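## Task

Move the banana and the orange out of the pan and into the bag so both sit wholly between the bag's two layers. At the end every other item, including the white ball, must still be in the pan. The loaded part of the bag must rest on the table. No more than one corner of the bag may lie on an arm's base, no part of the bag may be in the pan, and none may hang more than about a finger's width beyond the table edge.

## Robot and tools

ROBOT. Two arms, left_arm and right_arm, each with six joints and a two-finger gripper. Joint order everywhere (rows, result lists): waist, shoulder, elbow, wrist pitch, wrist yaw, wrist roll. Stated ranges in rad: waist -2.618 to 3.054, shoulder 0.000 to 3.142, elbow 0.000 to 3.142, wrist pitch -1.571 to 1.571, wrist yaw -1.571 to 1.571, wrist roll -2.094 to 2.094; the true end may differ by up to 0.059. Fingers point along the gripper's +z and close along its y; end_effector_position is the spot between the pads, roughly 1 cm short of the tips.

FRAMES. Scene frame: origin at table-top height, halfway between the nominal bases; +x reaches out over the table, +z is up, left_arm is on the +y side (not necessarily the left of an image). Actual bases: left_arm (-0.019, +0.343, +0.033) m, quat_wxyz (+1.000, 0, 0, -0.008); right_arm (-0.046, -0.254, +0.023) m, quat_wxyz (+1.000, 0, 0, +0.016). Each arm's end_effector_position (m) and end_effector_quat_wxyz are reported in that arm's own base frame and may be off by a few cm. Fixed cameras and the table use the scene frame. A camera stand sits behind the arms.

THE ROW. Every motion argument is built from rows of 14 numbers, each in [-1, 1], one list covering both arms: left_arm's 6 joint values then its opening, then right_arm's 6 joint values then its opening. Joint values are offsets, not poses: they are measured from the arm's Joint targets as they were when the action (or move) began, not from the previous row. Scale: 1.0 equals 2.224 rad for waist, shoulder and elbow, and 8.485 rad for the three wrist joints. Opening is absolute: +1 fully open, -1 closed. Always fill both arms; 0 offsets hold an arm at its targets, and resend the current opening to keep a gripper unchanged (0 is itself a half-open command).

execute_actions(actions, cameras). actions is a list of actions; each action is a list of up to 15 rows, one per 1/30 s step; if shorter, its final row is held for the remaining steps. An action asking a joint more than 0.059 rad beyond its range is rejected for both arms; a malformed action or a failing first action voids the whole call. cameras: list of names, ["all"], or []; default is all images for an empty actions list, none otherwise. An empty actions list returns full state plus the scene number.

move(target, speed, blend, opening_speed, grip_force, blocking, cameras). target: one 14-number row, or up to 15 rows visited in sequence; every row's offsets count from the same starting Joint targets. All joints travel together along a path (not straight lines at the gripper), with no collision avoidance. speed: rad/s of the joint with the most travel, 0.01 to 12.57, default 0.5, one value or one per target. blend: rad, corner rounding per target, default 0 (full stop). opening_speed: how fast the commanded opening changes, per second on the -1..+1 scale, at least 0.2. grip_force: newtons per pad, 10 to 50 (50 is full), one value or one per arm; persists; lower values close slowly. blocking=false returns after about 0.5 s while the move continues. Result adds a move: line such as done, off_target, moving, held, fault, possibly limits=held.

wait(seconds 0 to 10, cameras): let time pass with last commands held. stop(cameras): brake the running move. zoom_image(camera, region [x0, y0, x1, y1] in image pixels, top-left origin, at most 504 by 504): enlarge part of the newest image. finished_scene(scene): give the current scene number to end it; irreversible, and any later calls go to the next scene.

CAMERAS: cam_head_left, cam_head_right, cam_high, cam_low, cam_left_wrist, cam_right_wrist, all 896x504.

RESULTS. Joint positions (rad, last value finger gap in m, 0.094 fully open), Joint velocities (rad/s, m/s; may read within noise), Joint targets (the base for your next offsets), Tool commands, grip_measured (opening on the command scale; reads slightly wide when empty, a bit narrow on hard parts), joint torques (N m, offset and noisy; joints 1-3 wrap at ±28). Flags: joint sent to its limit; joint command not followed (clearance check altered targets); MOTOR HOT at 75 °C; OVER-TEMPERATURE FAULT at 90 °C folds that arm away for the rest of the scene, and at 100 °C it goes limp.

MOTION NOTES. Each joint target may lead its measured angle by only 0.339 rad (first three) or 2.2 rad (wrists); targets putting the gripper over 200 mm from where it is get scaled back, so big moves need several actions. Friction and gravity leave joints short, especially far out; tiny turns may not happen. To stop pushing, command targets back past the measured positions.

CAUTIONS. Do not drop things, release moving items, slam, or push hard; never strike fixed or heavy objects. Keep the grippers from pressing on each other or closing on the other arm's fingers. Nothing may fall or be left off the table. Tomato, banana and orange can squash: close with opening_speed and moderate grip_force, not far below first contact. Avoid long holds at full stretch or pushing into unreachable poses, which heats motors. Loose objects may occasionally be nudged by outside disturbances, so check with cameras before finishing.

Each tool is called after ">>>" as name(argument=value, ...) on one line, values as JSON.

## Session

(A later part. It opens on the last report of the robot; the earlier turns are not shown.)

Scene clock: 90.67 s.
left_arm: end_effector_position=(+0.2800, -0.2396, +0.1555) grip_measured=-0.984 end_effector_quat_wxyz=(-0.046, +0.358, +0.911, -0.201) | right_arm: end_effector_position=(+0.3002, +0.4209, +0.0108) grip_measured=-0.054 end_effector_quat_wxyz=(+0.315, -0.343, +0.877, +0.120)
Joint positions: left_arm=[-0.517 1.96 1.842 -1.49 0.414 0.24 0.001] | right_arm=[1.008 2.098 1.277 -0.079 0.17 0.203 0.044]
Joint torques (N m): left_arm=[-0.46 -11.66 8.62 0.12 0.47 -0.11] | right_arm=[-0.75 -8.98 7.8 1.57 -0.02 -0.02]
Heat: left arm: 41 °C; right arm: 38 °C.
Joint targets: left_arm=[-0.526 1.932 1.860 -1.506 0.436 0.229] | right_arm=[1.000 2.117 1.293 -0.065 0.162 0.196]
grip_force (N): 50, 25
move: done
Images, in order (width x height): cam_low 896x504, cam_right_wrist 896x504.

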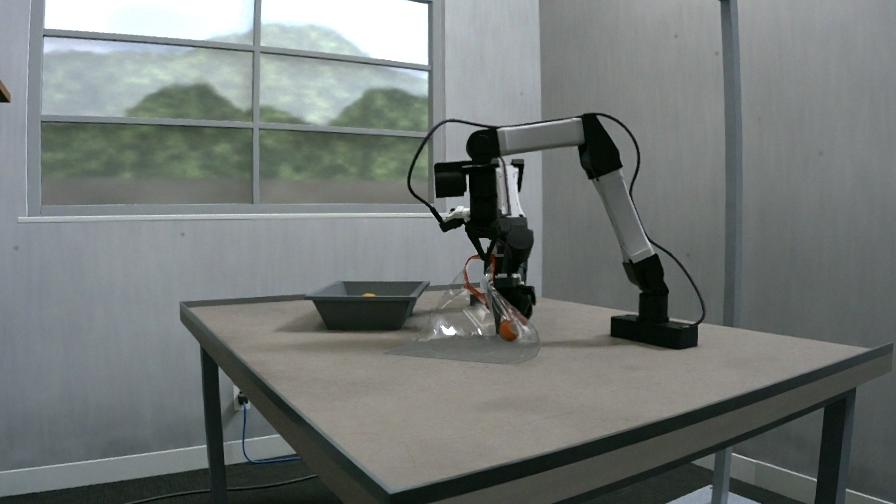

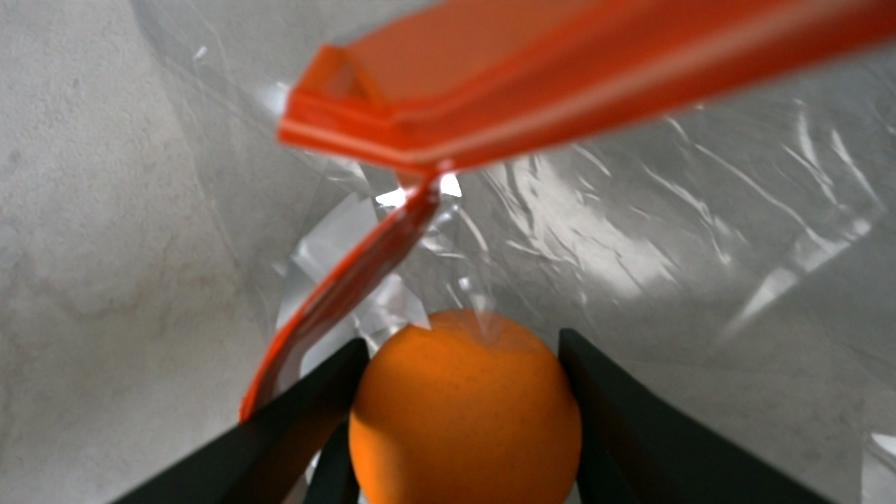

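>>> move(target=[0,0,0,0,0,0,-1,0,0,0,0,0,0,0.25], opening_speed=0.6, cameras=["cam_right_wrist"])

>>> move(target=[[0,0,0,0,0,0,-1,0.0029,-0.049,0.0072,-0.0148,0.0005,0.0004,0.25],[0,0,0,0,0,0,-1,0.0234,-0.1803,-0.0562,-0.0332,0.0038,0.0048,0.25],[0,0,0,0,0,0,-1,0.0306,-0.246,-0.0931,-0.041,0.00495,0.0061,0.25]], speed=0.35, blend=0.05, cameras=["cam_right_wrist","cam_low","cam_left_wrist","cam_head_left"])

Scene clock: 91.83 s.
left_arm: end_effector_position=(+0.2799, -0.2395, +0.1555) grip_measured=-0.984 end_effector_quat_wxyz=(-0.046, +0.358, +0.911, -0.201) | right_arm: end_effector_position=(+0.3003, +0.4211, +0.0109) grip_measured=+0.249 end_effector_quat_wxyz=(+0.316, -0.343, +0.876, +0.121)
Joint positions: left_arm=[-0.517 1.96 1.842 -1.491 0.414 0.24 0.001] | right_arm=[1.008 2.098 1.277 -0.078 0.17 0.203 0.059]
Joint torques (N m): left_arm=[-0.46 -11.64 8.62 0.14 0.47 -0.11] | right_arm=[-0.75 -8.96 7.77 1.56 -0.03 -0.03]
Heat: left arm: 41 °C; right arm: 38 °C.
Joint targets: left_arm=[-0.526 1.932 1.860 -1.506 0.436 0.229] | right_arm=[1.000 2.117 1.293 -0.065 0.162 0.196]
grip_force (N): 50, 25
move: done
Images, in order (width x height): cam_right_wrist 896x504.

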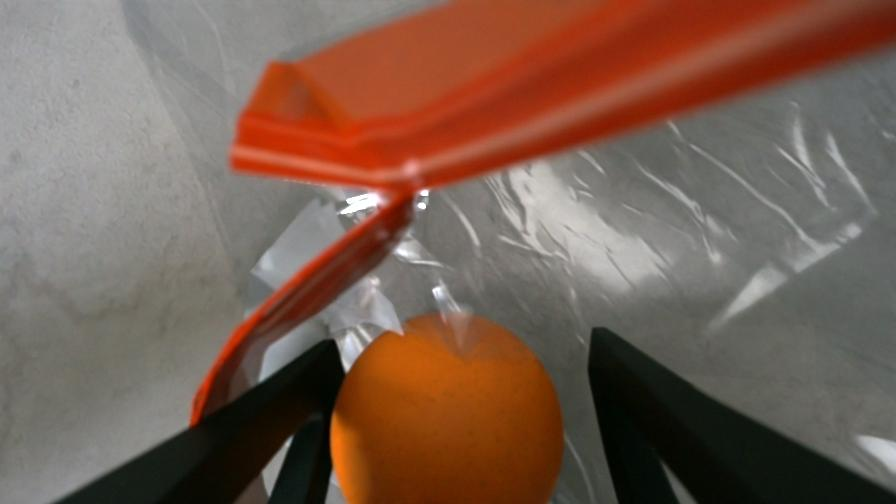

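Scene clock: 94.03 s.
left_arm: end_effector_position=(+0.2740, -0.2479, +0.1609) grip_measured=-0.984 end_effector_quat_wxyz=(-0.049, +0.360, +0.905, -0.219) | right_arm: end_effector_position=(+0.2332, +0.3493, +0.1147) grip_measured=+0.249 end_effector_quat_wxyz=(+0.307, -0.349, +0.877, +0.119)
Joint positions: left_arm=[-0.528 1.956 1.848 -1.496 0.452 0.237 0.001] | right_arm=[1.062 1.601 1.091 -0.414 0.193 0.24 0.059]
Joint torques (N m): left_arm=[0.42 -11.36 8.05 0.22 0.12 -0.08] | right_arm=[0.73 -9.85 6.49 1.32 0.16 0.14]
Heat: left arm: 41 °C; right arm: 39 °C.
Joint targets: left_arm=[-0.526 1.932 1.860 -1.506 0.436 0.229] | right_arm=[1.069 1.570 1.086 -0.413 0.204 0.248]
grip_force (N): 50, 25
move: done
Images, in order (width x height): cam_head_left 896x504, cam_low 896x504, cam_left_wrist 896x504, cam_right_wrist 896x504.

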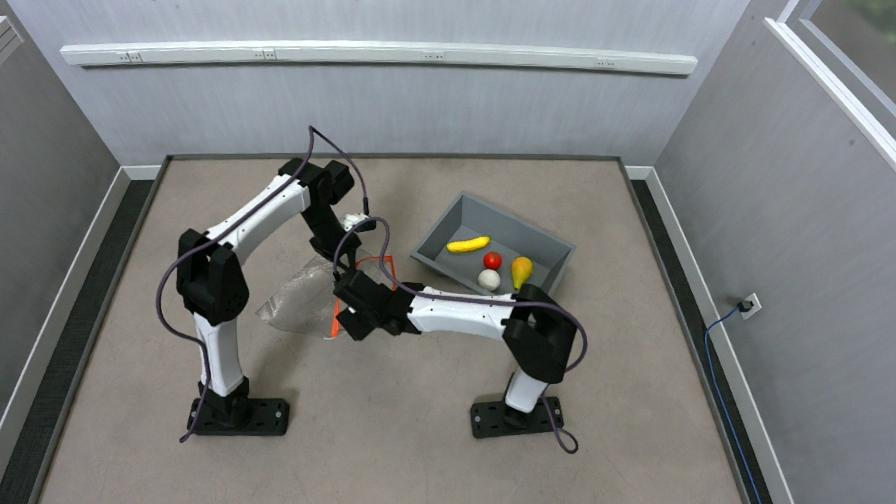

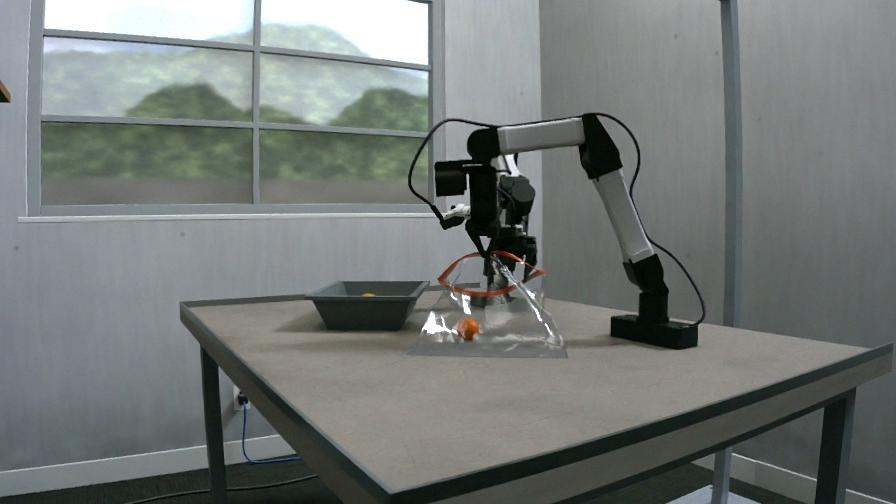

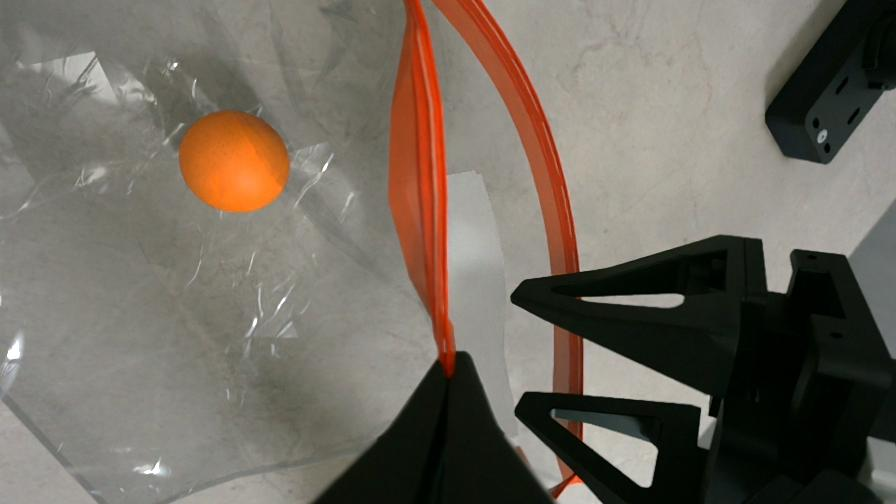

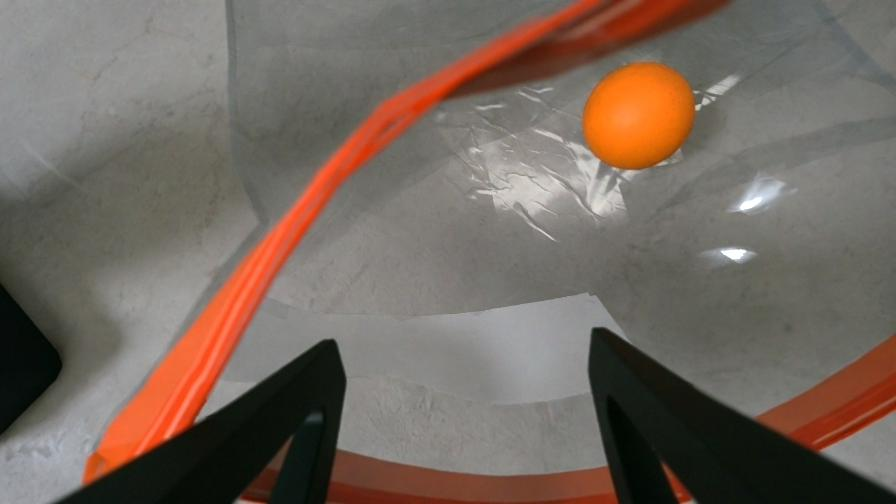

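>>> move(target=[[0,0,0,0,0,0,-1,0.0147,-0.0582,-0.0033,-0.0152,0.0025,0.0031,0.25],[0,0,0,0,0,0,-1,0.0481,-0.1386,-0.0393,-0.0286,0.0078,0.0101,0.25],[0,0,0,0,0,0,-1,-0.2109,-0.1386,-0.0393,-0.0286,0.0172,0.0651,0.25],[0,0,0,0,0,0,-1,-0.3415,0.4334,0.5835,-0.1266,0.058,0.1682,0.6]], speed=[0.35,0.6,0.8,0.8], blend=[0.03,0.1,0.1,0], cameras=["cam_right_wrist","cam_head_left","cam_high","cam_left_wrist","cam_low"])

Scene clock: 102.57 s.
left_arm: end_effector_position=(+0.2740, -0.2479, +0.1609) grip_measured=-0.984 end_effector_quat_wxyz=(-0.049, +0.360, +0.905, -0.219) | right_arm: end_effector_position=(+0.4825, +0.0392, +0.0753) grip_measured=+0.599 end_effector_quat_wxyz=(+0.260, +0.581, +0.741, -0.214)
Joint positions: left_arm=[-0.528 1.956 1.848 -1.496 0.452 0.237 0.001] | right_arm=[0.31 2.527 2.359 -1.478 0.683 1.668 0.075]
Joint torques (N m): left_arm=[0.43 -11.36 8.08 0.22 0.12 -0.08] | right_arm=[-0.06 -12.45 8.24 -0.02 0.48 0.12]
Heat: left arm: 41 °C; right arm: 39 °C.
Joint targets: left_arm=[-0.526 1.932 1.860 -1.506 0.436 0.229] | right_arm=[0.309 2.534 2.383 -1.487 0.696 1.675]
grip_force (N): 50, 25
move: done; blend cut to 0.0894 rad at target 2
Images, in order (width x height): cam_head_left 896x504, cam_high 896x504, cam_low 896x504, cam_left_wrist 896x504, cam_right_wrist 896x504.

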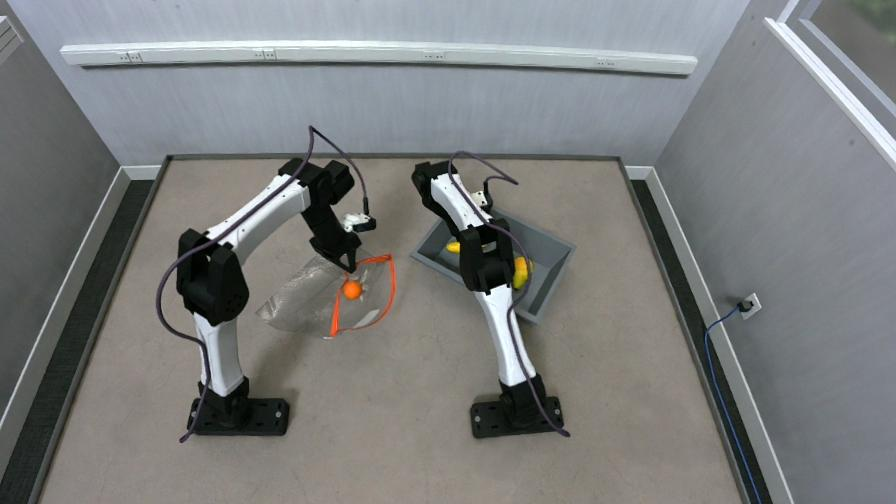

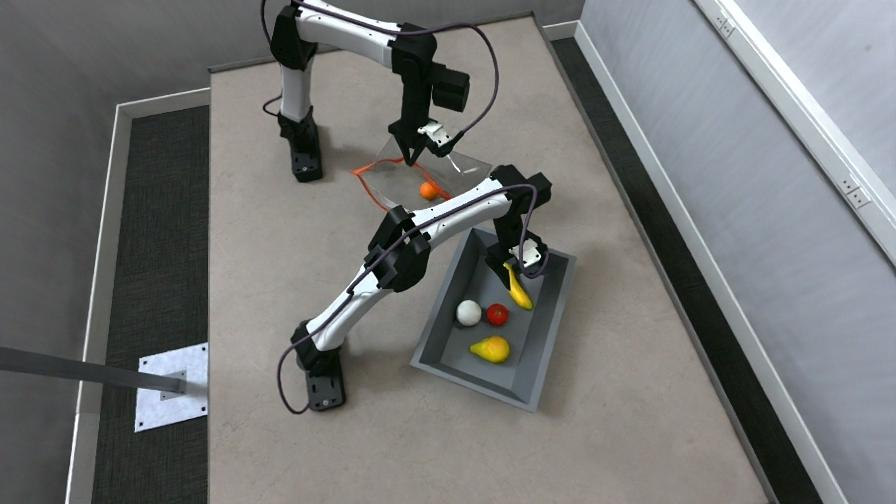

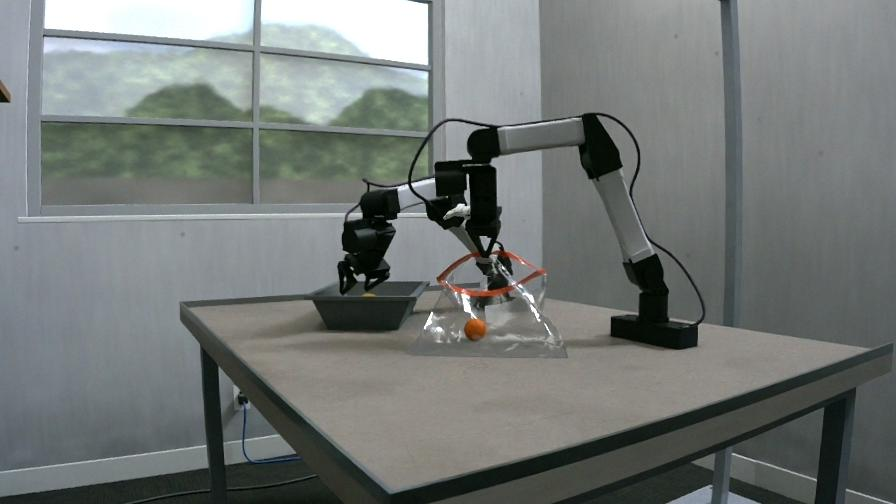

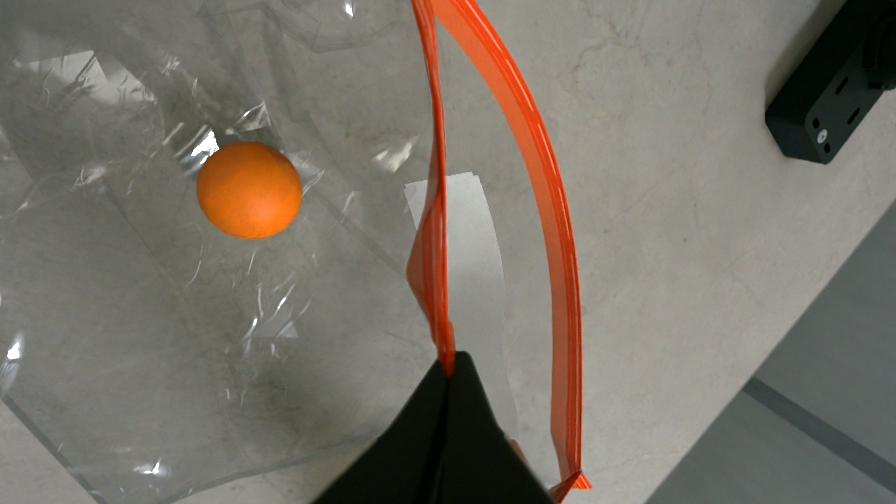

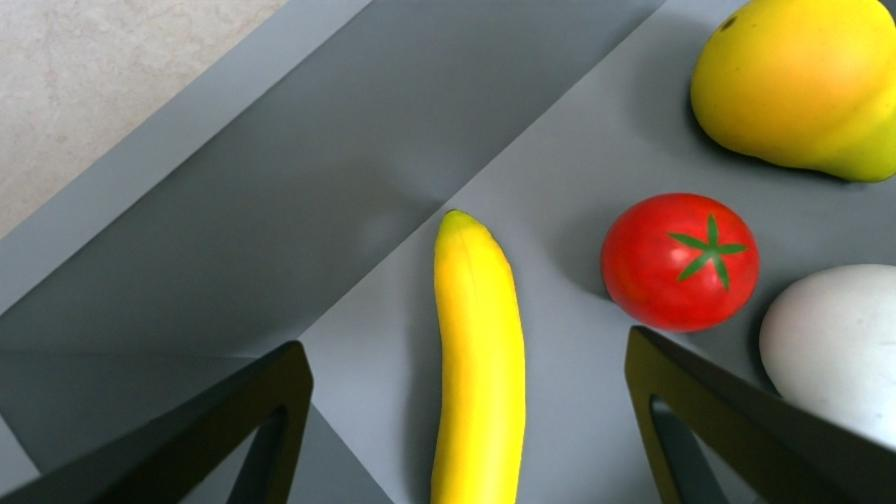

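>>> move(target=[0,0,0,0,0,0,-1,0.0192,0.0002,-0.0885,0.0192,-0.0004,0.0064,0.1], speed=0.5, cameras=["cam_right_wrist"])

Scene clock: 106.80 s.
left_arm: end_effector_position=(+0.2740, -0.2479, +0.1609) grip_measured=-0.984 end_effector_quat_wxyz=(-0.049, +0.360, +0.905, -0.219) | right_arm: end_effector_position=(+0.4757, +0.0539, +0.0332) grip_measured=+0.101 end_effector_quat_wxyz=(+0.264, +0.585, +0.737, -0.212)
Joint positions: left_arm=[-0.528 1.956 1.848 -1.496 0.452 0.237 0.001] | right_arm=[0.345 2.527 2.189 -1.332 0.686 1.722 0.052]
Joint torques (N m): left_arm=[0.42 -11.36 8.09 0.21 0.13 -0.08] | right_arm=[0.66 -12.37 5.68 0.11 0.41 0.13]
Heat: left arm: 41 °C; right arm: 41 °C.
Joint targets: left_arm=[-0.526 1.932 1.860 -1.506 0.436 0.229] | right_arm=[0.352 2.534 2.187 -1.324 0.693 1.729]
grip_force (N): 50, 25
move: done
Images, in order (width x height): cam_right_wrist 896x504.

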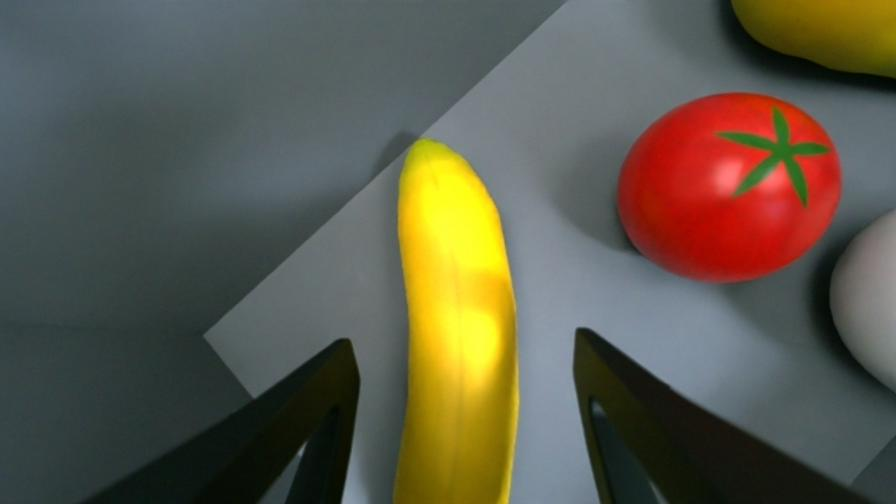

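>>> move(target=[[0,0,0,0,0,0,-1,0,0.0132,-0.0341,0.0122,0,0.0001,0.1],[0,0,0,0,0,0,-1,0,0.0132,-0.0341,0.0122,0,0.0001,-0.36]], speed=0.3, opening_speed=0.5, cameras=["cam_right_wrist"])

Scene clock: 113.60 s.
left_arm: end_effector_position=(+0.2740, -0.2479, +0.1609) grip_measured=-0.984 end_effector_quat_wxyz=(-0.049, +0.360, +0.905, -0.219) | right_arm: end_effector_position=(+0.4861, +0.0595, +0.0215) grip_measured=-0.358 end_effector_quat_wxyz=(+0.290, +0.594, +0.726, -0.190)
Joint positions: left_arm=[-0.528 1.956 1.848 -1.496 0.452 0.237 0.001] | right_arm=[0.355 2.527 2.136 -1.221 0.708 1.741 0.03]
Joint torques (N m): left_arm=[0.43 -11.37 8.03 0.2 0.13 -0.08] | right_arm=[-0.28 -9.85 3.54 0.14 0.21 -0.08]
Heat: left arm: 41 °C; right arm: 42 °C.
Joint targets: left_arm=[-0.526 1.932 1.860 -1.506 0.436 0.229] | right_arm=[0.352 2.564 2.111 -1.221 0.693 1.730]
grip_force (N): 50, 25
move: off_target (right_arm); target 2's new numbers were sent with right_arm's shoulder 0.036 rad from that target; right_arm: the shoulder is farthest, 0.036 rad from its target
Images, in order (width x height): cam_right_wrist 896x504.

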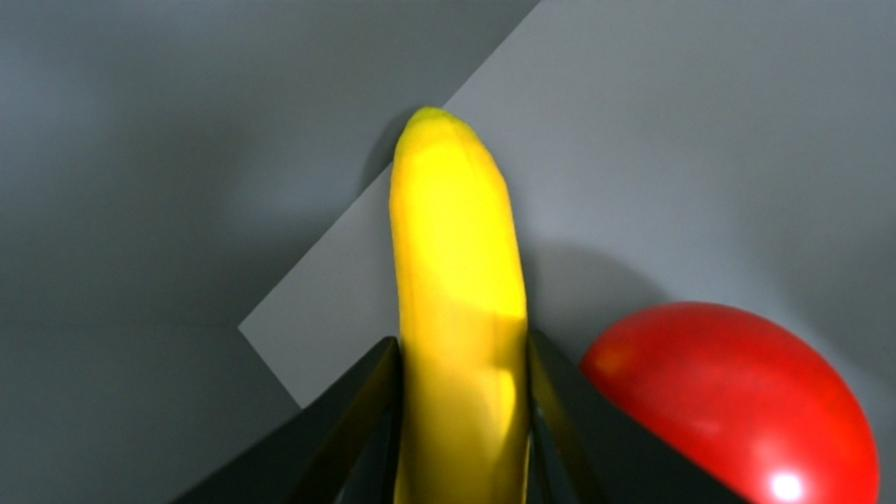

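>>> move(target=[[0,0,0,0,0,0,-1,0,0,0,0,0,0,0.02],[0,0,0,0,0,0,-1,0,0.0065,-0.0065,0,-0.003,-0.001,0.02]], speed=0.3, opening_speed=0.8, cameras=["cam_right_wrist"])

Scene clock: 115.83 s.
left_arm: end_effector_position=(+0.2740, -0.2479, +0.1609) grip_measured=-0.984 end_effector_quat_wxyz=(-0.049, +0.360, +0.905, -0.219) | right_arm: end_effector_position=(+0.4869, +0.0580, +0.0219) grip_measured=+0.018 end_effector_quat_wxyz=(+0.296, +0.592, +0.724, -0.192)
Joint positions: left_arm=[-0.528 1.956 1.848 -1.496 0.452 0.237 0.001] | right_arm=[0.355 2.527 2.131 -1.215 0.721 1.741 0.048]
Joint velocities: left_arm=[-0.002 0.002 0.007 -0.154 0.051 0.007 -0.001] | right_arm=[within noise]
Joint torques (N m): left_arm=[0.43 -11.38 8.08 0.21 0.13 -0.09] | right_arm=[-0.28 -8.58 2.61 0.09 -0.15 -0.17]
Heat: left arm: 41 °C; right arm: 42 °C.
Joint targets: left_arm=[-0.526 1.932 1.860 -1.506 0.436 0.229] | right_arm=[0.352 2.578 2.096 -1.220 0.667 1.722]
grip_force (N): 50, 25
move: off_target (right_arm); right_arm: the wrist yaw is farthest, 0.053 rad from its target
Images, in order (width x height): cam_right_wrist 896x504.

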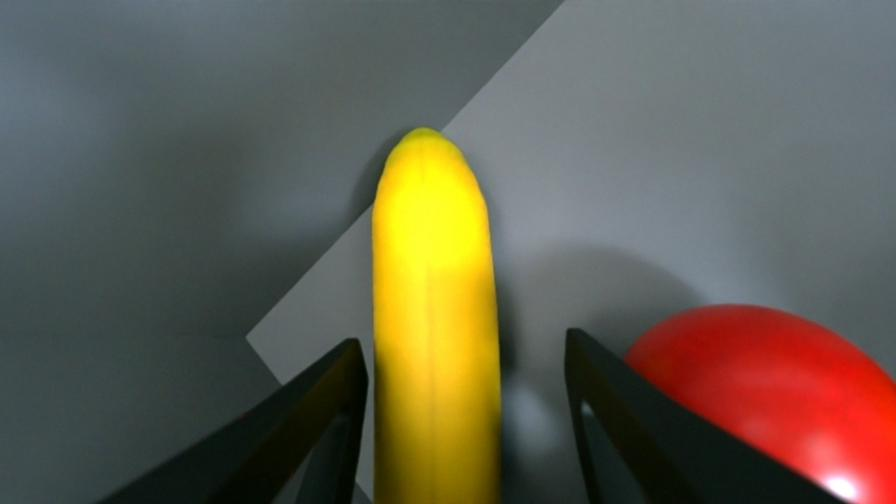

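>>> move(target=[0,0,0,0,0,0,-1,0,0.0135,-0.0072,0,0.002,0,0.05], speed=0.2, cameras=["cam_right_wrist","cam_high"])

Scene clock: 117.23 s.
left_arm: end_effector_position=(+0.2740, -0.2479, +0.1609) grip_measured=-0.984 end_effector_quat_wxyz=(-0.049, +0.360, +0.905, -0.219) | right_arm: end_effector_position=(+0.4876, +0.0574, +0.0209) grip_measured=+0.048 end_effector_quat_wxyz=(+0.299, +0.592, +0.723, -0.192)
Joint positions: left_arm=[-0.528 1.956 1.848 -1.496 0.452 0.237 0.001] | right_arm=[0.355 2.527 2.125 -1.205 0.727 1.741 0.049]
Joint torques (N m): left_arm=[0.43 -11.33 8.03 0.2 0.12 -0.09] | right_arm=[-0.28 -5.96 1.74 0 -0.04 -0.17]
Heat: left arm: 41 °C; right arm: 42 °C.
Joint targets: left_arm=[-0.526 1.932 1.860 -1.506 0.436 0.229] | right_arm=[0.352 2.608 2.081 -1.220 0.684 1.722]
grip_force (N): 50, 25
move: off_target (right_arm); right_arm: the shoulder is farthest, 0.081 rad from its target
Images, in order (width x height): cam_high 896x504, cam_right_wrist 896x504.

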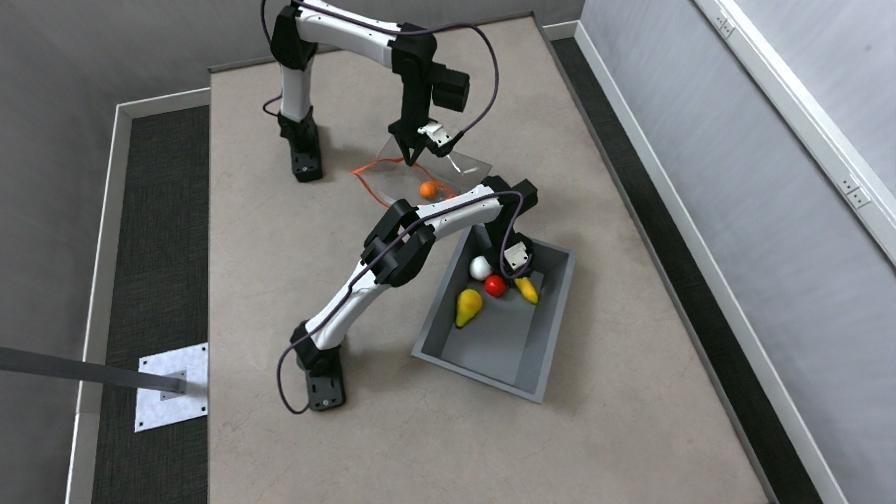

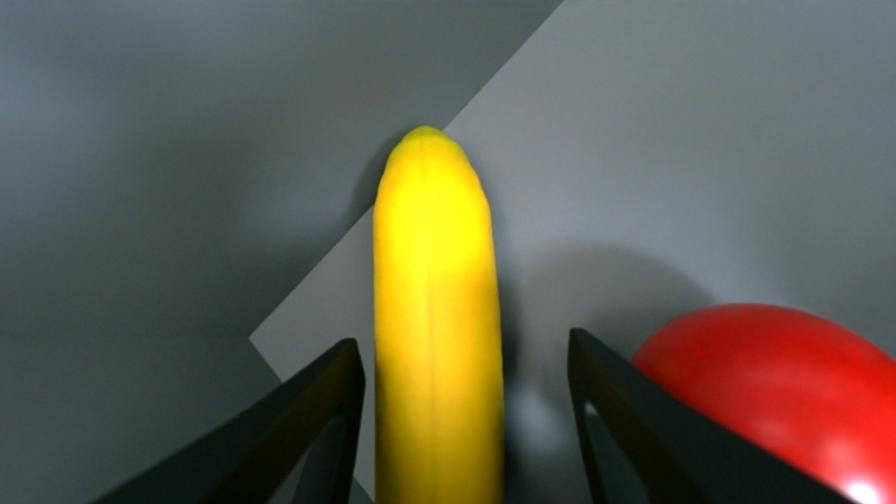

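>>> move(target=[[0,0,0,0,0,0,-1,0,-0.0333,0.0477,-0.0123,0.0011,0.0008,0.05],[0,0,0,0,0,0,-1,-0.1142,-0.013,0.1587,-0.0243,-0.0806,-0.0334,0.1]], speed=[0.15,0.4], blend=[0.03,0], cameras=["cam_right_wrist","cam_high","cam_head_left"])

Scene clock: 125.27 s.
left_arm: end_effector_position=(+0.2740, -0.2479, +0.1609) grip_measured=-0.984 end_effector_quat_wxyz=(-0.049, +0.360, +0.905, -0.219) | right_arm: end_effector_position=(+0.4895, +0.0474, +0.0322) grip_measured=+0.099 end_effector_quat_wxyz=(+0.003, +0.623, +0.782, -0.004)
Joint positions: left_arm=[-0.528 1.956 1.848 -1.496 0.452 0.237 0.001] | right_arm=[0.1 2.561 2.409 -1.419 0.009 1.446 0.052]
Joint torques (N m): left_arm=[0.39 -11.36 8.08 0.22 0.12 -0.09] | right_arm=[-0.17 -11.74 8.39 0.14 -0.07 -0.03]
Heat: left arm: 41 °C; right arm: 42 °C.
Joint targets: left_arm=[-0.526 1.932 1.860 -1.506 0.436 0.229] | right_arm=[0.098 2.579 2.434 -1.427 0.000 1.438]
grip_force (N): 50, 25
move: done
Images, in order (width x height): cam_head_left 896x504, cam_high 896x504, cam_right_wrist 896x504.

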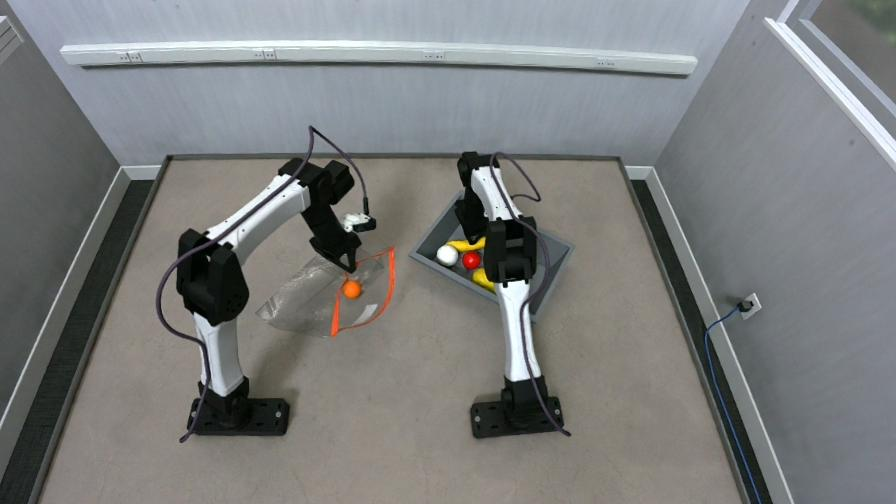

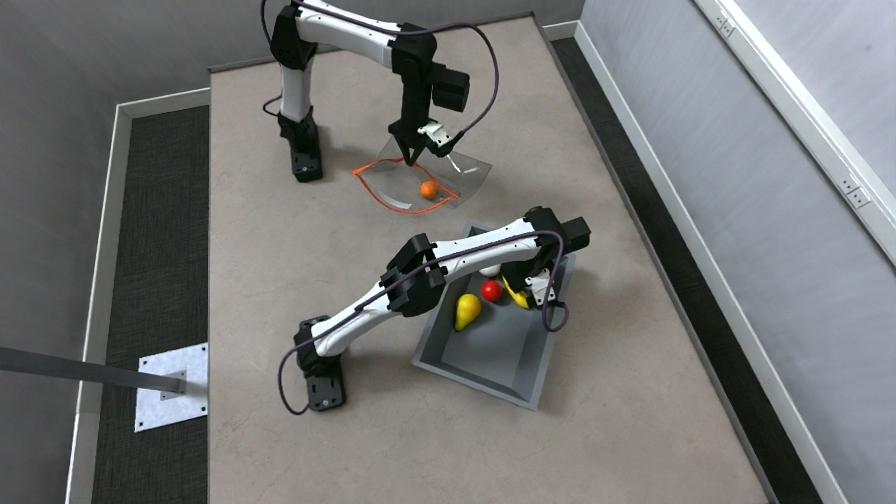

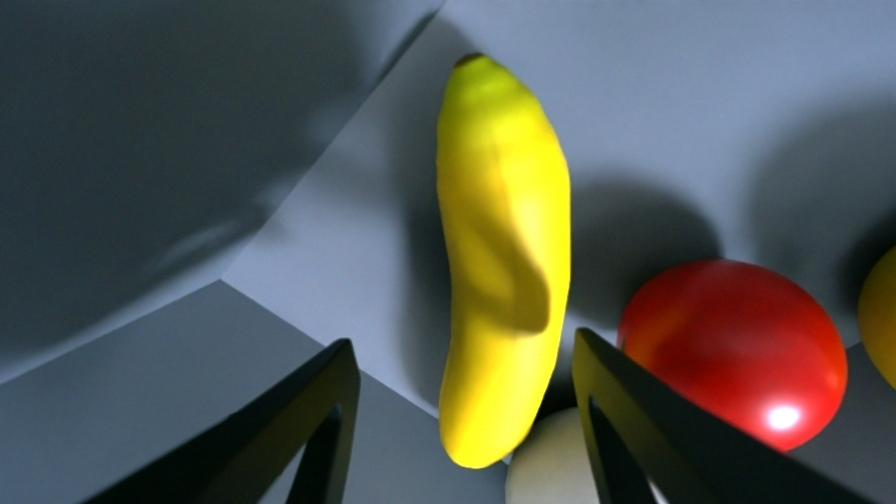

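>>> move(target=[[0,0,0,0,0,0,-1,0,-0.0022,-0.0656,0.0167,0,0,0.1],[0,0,0,0,0,0,-1,0,-0.0022,-0.0656,0.0167,0,0,-0.36]], speed=0.35, opening_speed=0.7, cameras=["cam_right_wrist"])

Scene clock: 128.63 s.
left_arm: end_effector_position=(+0.2740, -0.2479, +0.1609) grip_measured=-0.984 end_effector_quat_wxyz=(-0.049, +0.360, +0.905, -0.219) | right_arm: end_effector_position=(+0.4917, +0.0477, +0.0018) grip_measured=-0.356 end_effector_quat_wxyz=(+0.004, +0.623, +0.782, -0.002)
Joint positions: left_arm=[-0.528 1.956 1.848 -1.496 0.452 0.237 0.001] | right_arm=[0.1 2.563 2.29 -1.294 0.008 1.446 0.03]
Joint torques (N m): left_arm=[0.4 -11.36 8.06 0.21 0.13 -0.09] | right_arm=[-0.17 -12.3 5.86 0.32 -0.04 -0.03]
Heat: left arm: 42 °C; right arm: 44 °C.
Joint targets: left_arm=[-0.526 1.932 1.860 -1.506 0.436 0.229] | right_arm=[0.098 2.574 2.288 -1.285 0.000 1.438]
grip_force (N): 50, 25
move: done
Images, in order (width x height): cam_right_wrist 896x504.

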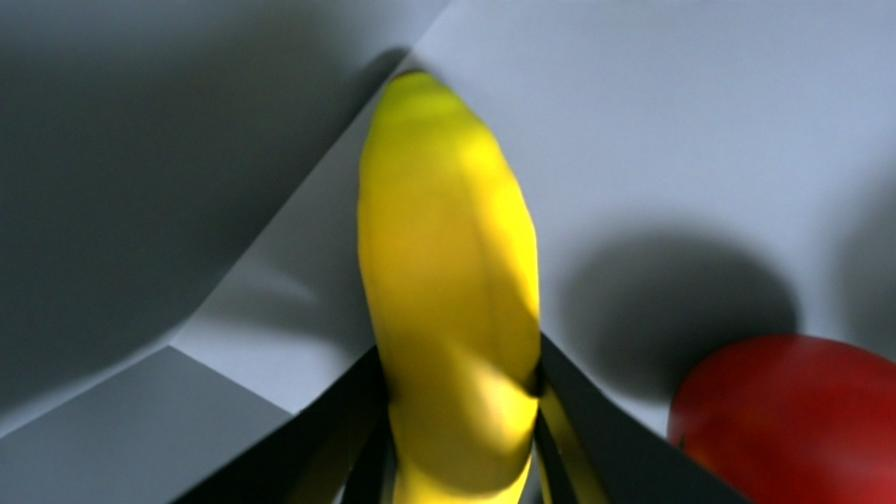

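>>> move(target=[[0,0,0,0,0,0,-1,-0.0036,-0.0555,-0.0063,-0.0129,0,-0.0009,-0.36],[0,0,0,0,0,0,-1,0.0099,-0.1604,-0.0973,-0.0165,0,0.0014,-0.36],[0,0,0,0,0,0,-1,0.1808,-0.333,-0.3483,0.004,0,-0.0349,-0.36],[0,0,0,0,0,0,-1,0.4483,-0.3874,-0.4504,0.0165,0,-0.1286,-0.36],[0,0,0,0,0,0,-1,0.4483,-0.3356,-0.5515,0.0566,0,-0.1286,-0.36]], speed=[0.4,0.6,0.8,0.8,0.4], blend=[0.05,0.1,0.1,0.05,0], cameras=["cam_right_wrist","cam_head_left","cam_high"])

Scene clock: 134.10 s.
left_arm: end_effector_position=(+0.2740, -0.2479, +0.1609) grip_measured=-0.984 end_effector_quat_wxyz=(-0.049, +0.360, +0.905, -0.219) | right_arm: end_effector_position=(+0.1397, +0.2684, -0.0035) grip_measured=-0.356 end_effector_quat_wxyz=(-0.001, -0.361, +0.933, -0.003)
Joint positions: left_arm=[-0.528 1.956 1.848 -1.496 0.452 0.237 0.001] | right_arm=[1.093 1.82 1.062 -0.82 0.003 0.355 0.03]
Joint torques (N m): left_arm=[0.43 -11.37 8.08 0.2 0.13 -0.08] | right_arm=[0.25 -6.75 5.27 0.42 -0.03 -0.04]
Heat: left arm: 42 °C; right arm: 45 °C.
Joint targets: left_arm=[-0.526 1.932 1.860 -1.506 0.436 0.229] | right_arm=[1.095 1.828 1.061 -0.805 0.000 0.347]
grip_force (N): 50, 25
move: done
Images, in order (width x height): cam_head_left 896x504, cam_high 896x504, cam_right_wrist 896x504.

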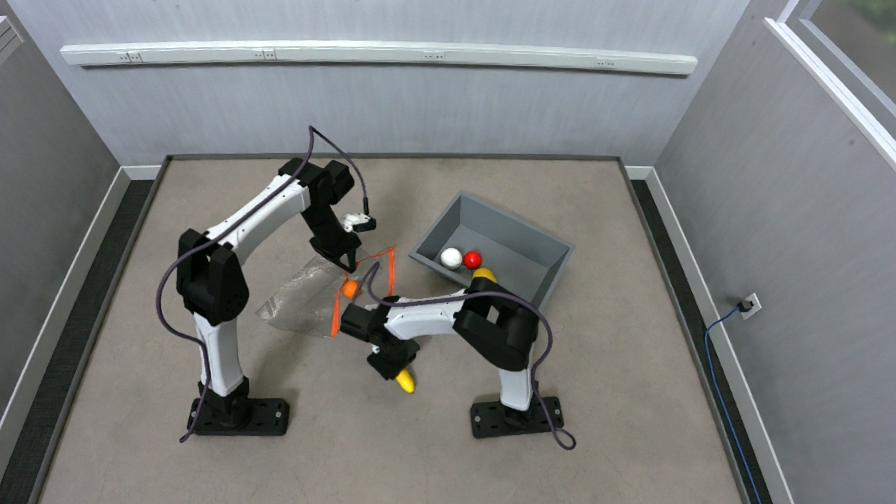

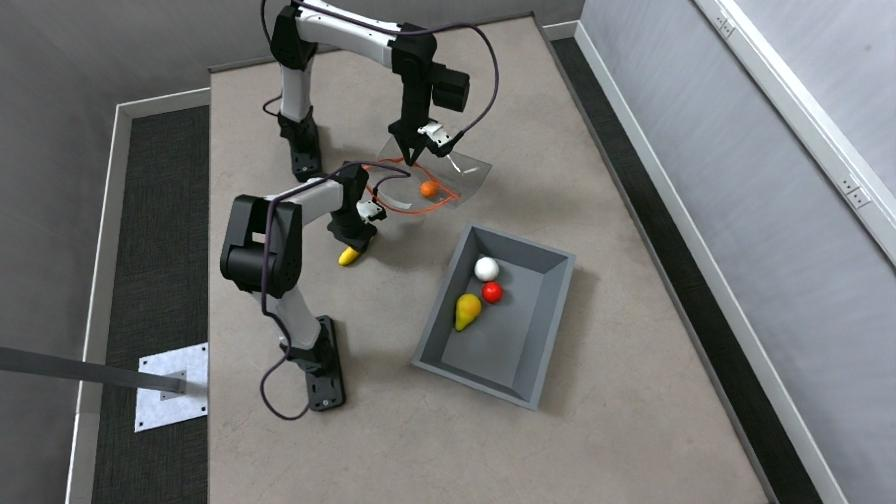

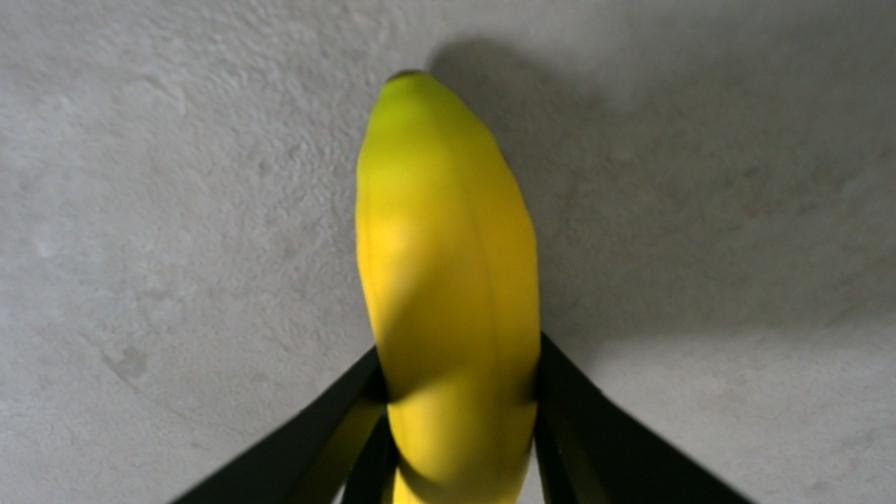

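>>> move(target=[[0,0,0,0,0,0,-1,0,0,0,0,0,0,0.1],[0,0,0,0,0,0,-1,0,-0.0443,0.0736,-0.0307,0,0,0.1],[0,0,0,0,0,0,-1,0.1032,-0.2902,-0.2642,0.0656,0.0423,0.0135,0.1]], speed=[0.4,0.5,0.7], blend=[0,0.05,0], opening_speed=0.8, cameras=["cam_right_wrist"])

Scene clock: 138.53 s.
left_arm: end_effector_position=(+0.2740, -0.2479, +0.1609) grip_measured=-0.984 end_effector_quat_wxyz=(-0.049, +0.360, +0.905, -0.219) | right_arm: end_effector_position=(+0.1270, +0.2538, +0.0427) grip_measured=+0.099 end_effector_quat_wxyz=(+0.306, -0.350, +0.878, +0.112)
Joint positions: left_arm=[-0.528 1.956 1.848 -1.496 0.452 0.237 0.001] | right_arm=[1.317 1.202 0.475 -0.266 0.347 0.454 0.052]
Joint torques (N m): left_arm=[0.42 -11.33 8.06 0.21 0.14 -0.08] | right_arm=[0.76 -4.82 6.24 1.47 0.32 0.11]
Heat: left arm: 42 °C; right arm: 44 °C.
Joint targets: left_arm=[-0.526 1.932 1.860 -1.506 0.436 0.229] | right_arm=[1.324 1.183 0.473 -0.248 0.359 0.462]
grip_force (N): 50, 25
move: done
Images, in order (width x height): cam_right_wrist 896x504.

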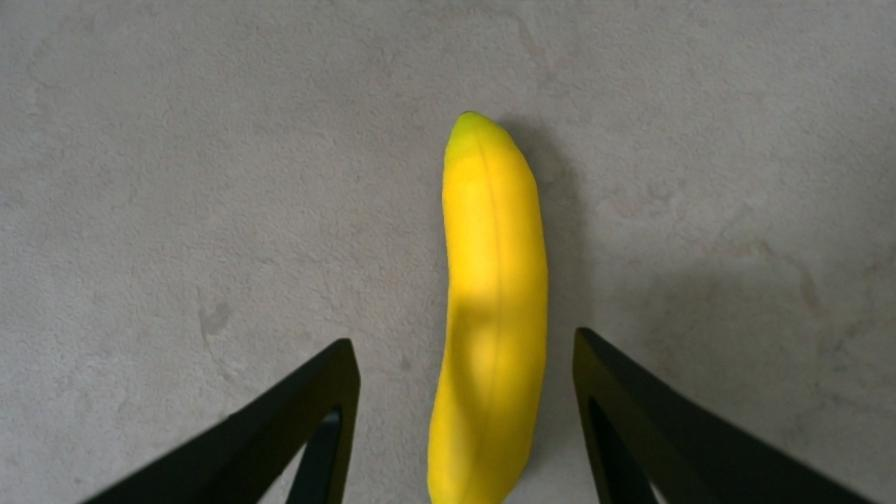

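>>> move(target=[0,0,0,0,0,0,-1,-0.0236,0.0973,-0.065,0.0445,-0.0037,-0.0056,0.1], speed=0.35, cameras=["cam_right_wrist"])

Scene clock: 141.23 s.
left_arm: end_effector_position=(+0.2740, -0.2479, +0.1609) grip_measured=-0.984 end_effector_quat_wxyz=(-0.049, +0.360, +0.905, -0.219) | right_arm: end_effector_position=(+0.1367, +0.2559, -0.0041) grip_measured=+0.099 end_effector_quat_wxyz=(+0.319, -0.343, +0.875, +0.123)
Joint positions: left_arm=[-0.528 1.956 1.848 -1.496 0.452 0.237 0.001] | right_arm=[1.279 1.39 0.333 0.111 0.336 0.422 0.052]
Joint torques (N m): left_arm=[0.42 -11.34 8.05 0.22 0.13 -0.09] | right_arm=[-0.69 -2.88 4.98 1.55 0.04 -0.05]
Heat: left arm: 42 °C; right arm: 43 °C.
Joint targets: left_arm=[-0.526 1.932 1.860 -1.506 0.436 0.229] | right_arm=[1.272 1.399 0.329 0.129 0.328 0.414]
grip_force (N): 50, 25
move: done
Images, in order (width x height): cam_right_wrist 896x504.

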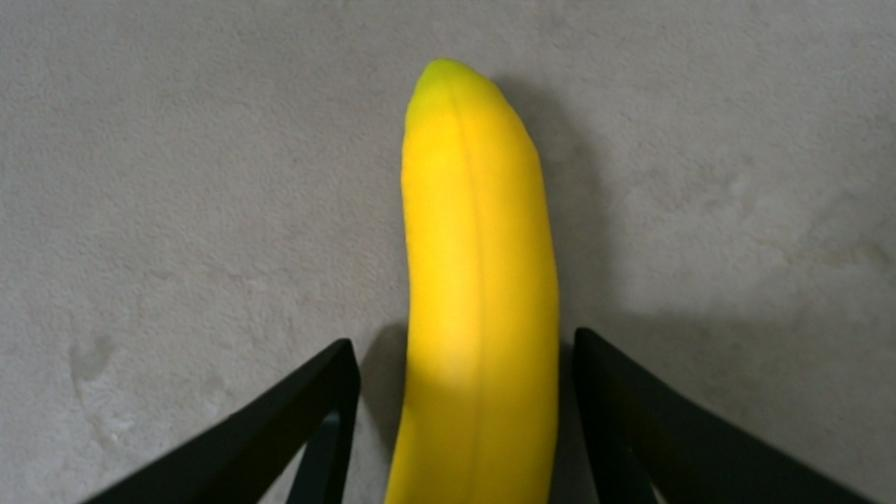

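>>> move(target=[[0,0,0,0,0,0,-1,0,0,0,0,0,0,-0.4],[0,0,0,0,0,0,-1,0.0057,-0.1175,0.2152,-0.0877,0.0009,0.0014,-0.4]], speed=[0.4,0.5], grip_force=[50,40], opening_speed=0.8, cameras=["cam_right_wrist","cam_low","cam_left_wrist","cam_head_left"])

Scene clock: 147.57 s.
left_arm: end_effector_position=(+0.2740, -0.2479, +0.1609) grip_measured=-0.984 end_effector_quat_wxyz=(-0.049, +0.360, +0.905, -0.219) | right_arm: end_effector_position=(+0.1395, +0.2653, +0.1228) grip_measured=-0.398 end_effector_quat_wxyz=(+0.307, -0.349, +0.879, +0.107)
Joint positions: left_arm=[-0.528 1.956 1.848 -1.496 0.452 0.237 0.001] | right_arm=[1.279 1.153 0.782 -0.617 0.336 0.422 0.028]
Joint torques (N m): left_arm=[0.4 -11.36 8.06 0.2 0.13 -0.08] | right_arm=[0.55 -4.66 9.42 1.33 0.13 0.09]
Heat: left arm: 42 °C; right arm: 42 °C.
Joint targets: left_arm=[-0.526 1.932 1.860 -1.506 0.436 0.229] | right_arm=[1.284 1.138 0.807 -0.615 0.336 0.426]
grip_force (N): 50, 40
move: done
Images, in order (width x height): cam_head_left 896x504, cam_low 896x504, cam_left_wrist 896x504, cam_right_wrist 896x504.

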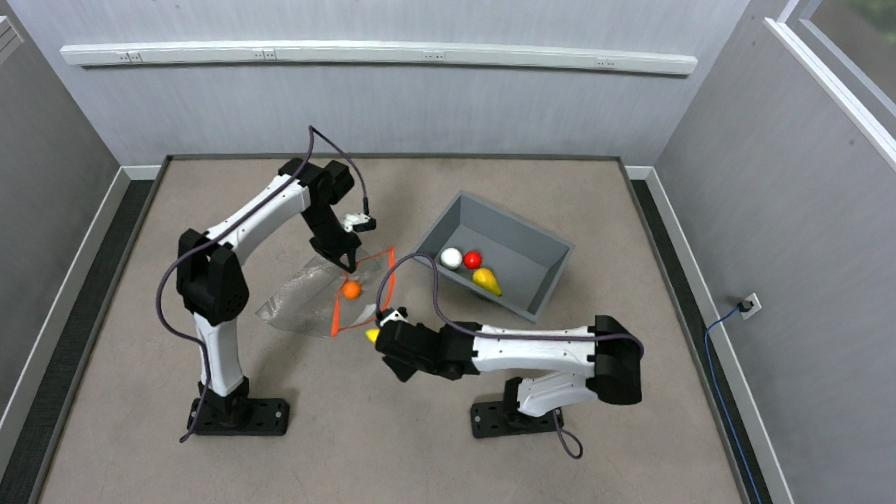

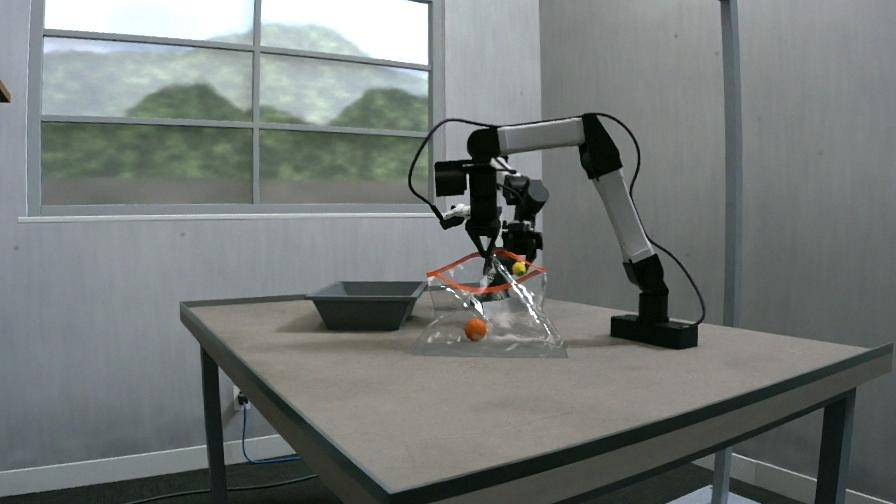

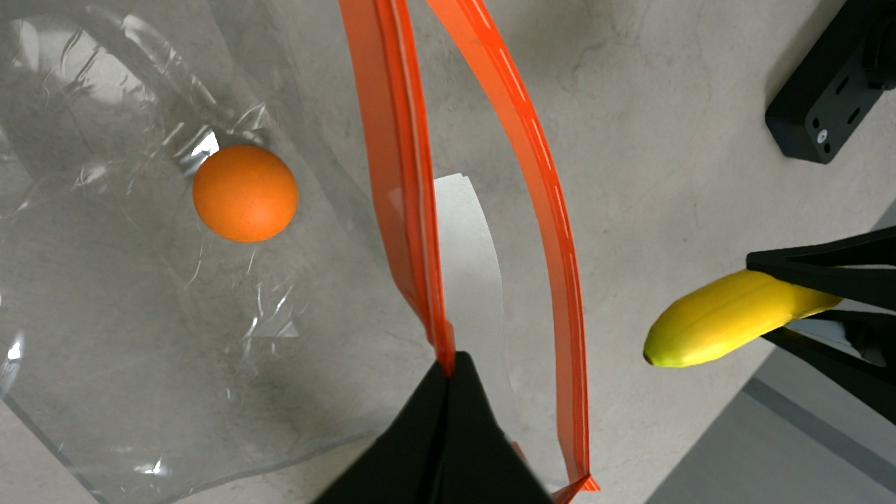

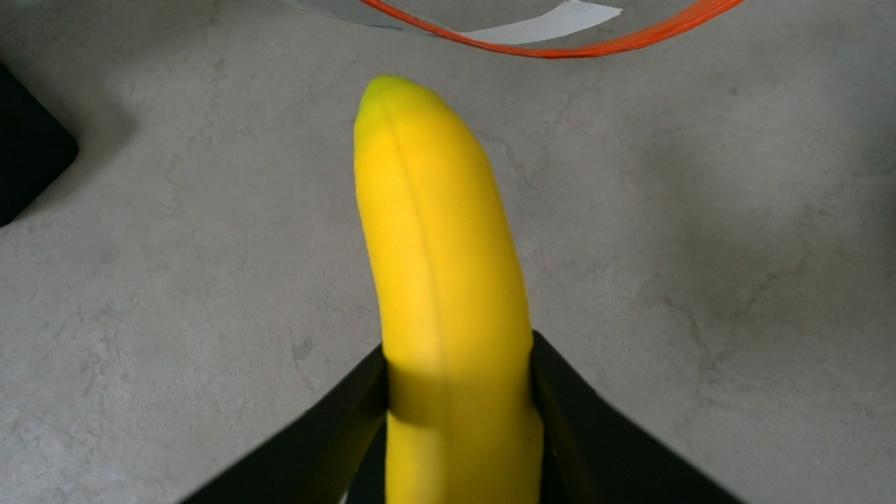

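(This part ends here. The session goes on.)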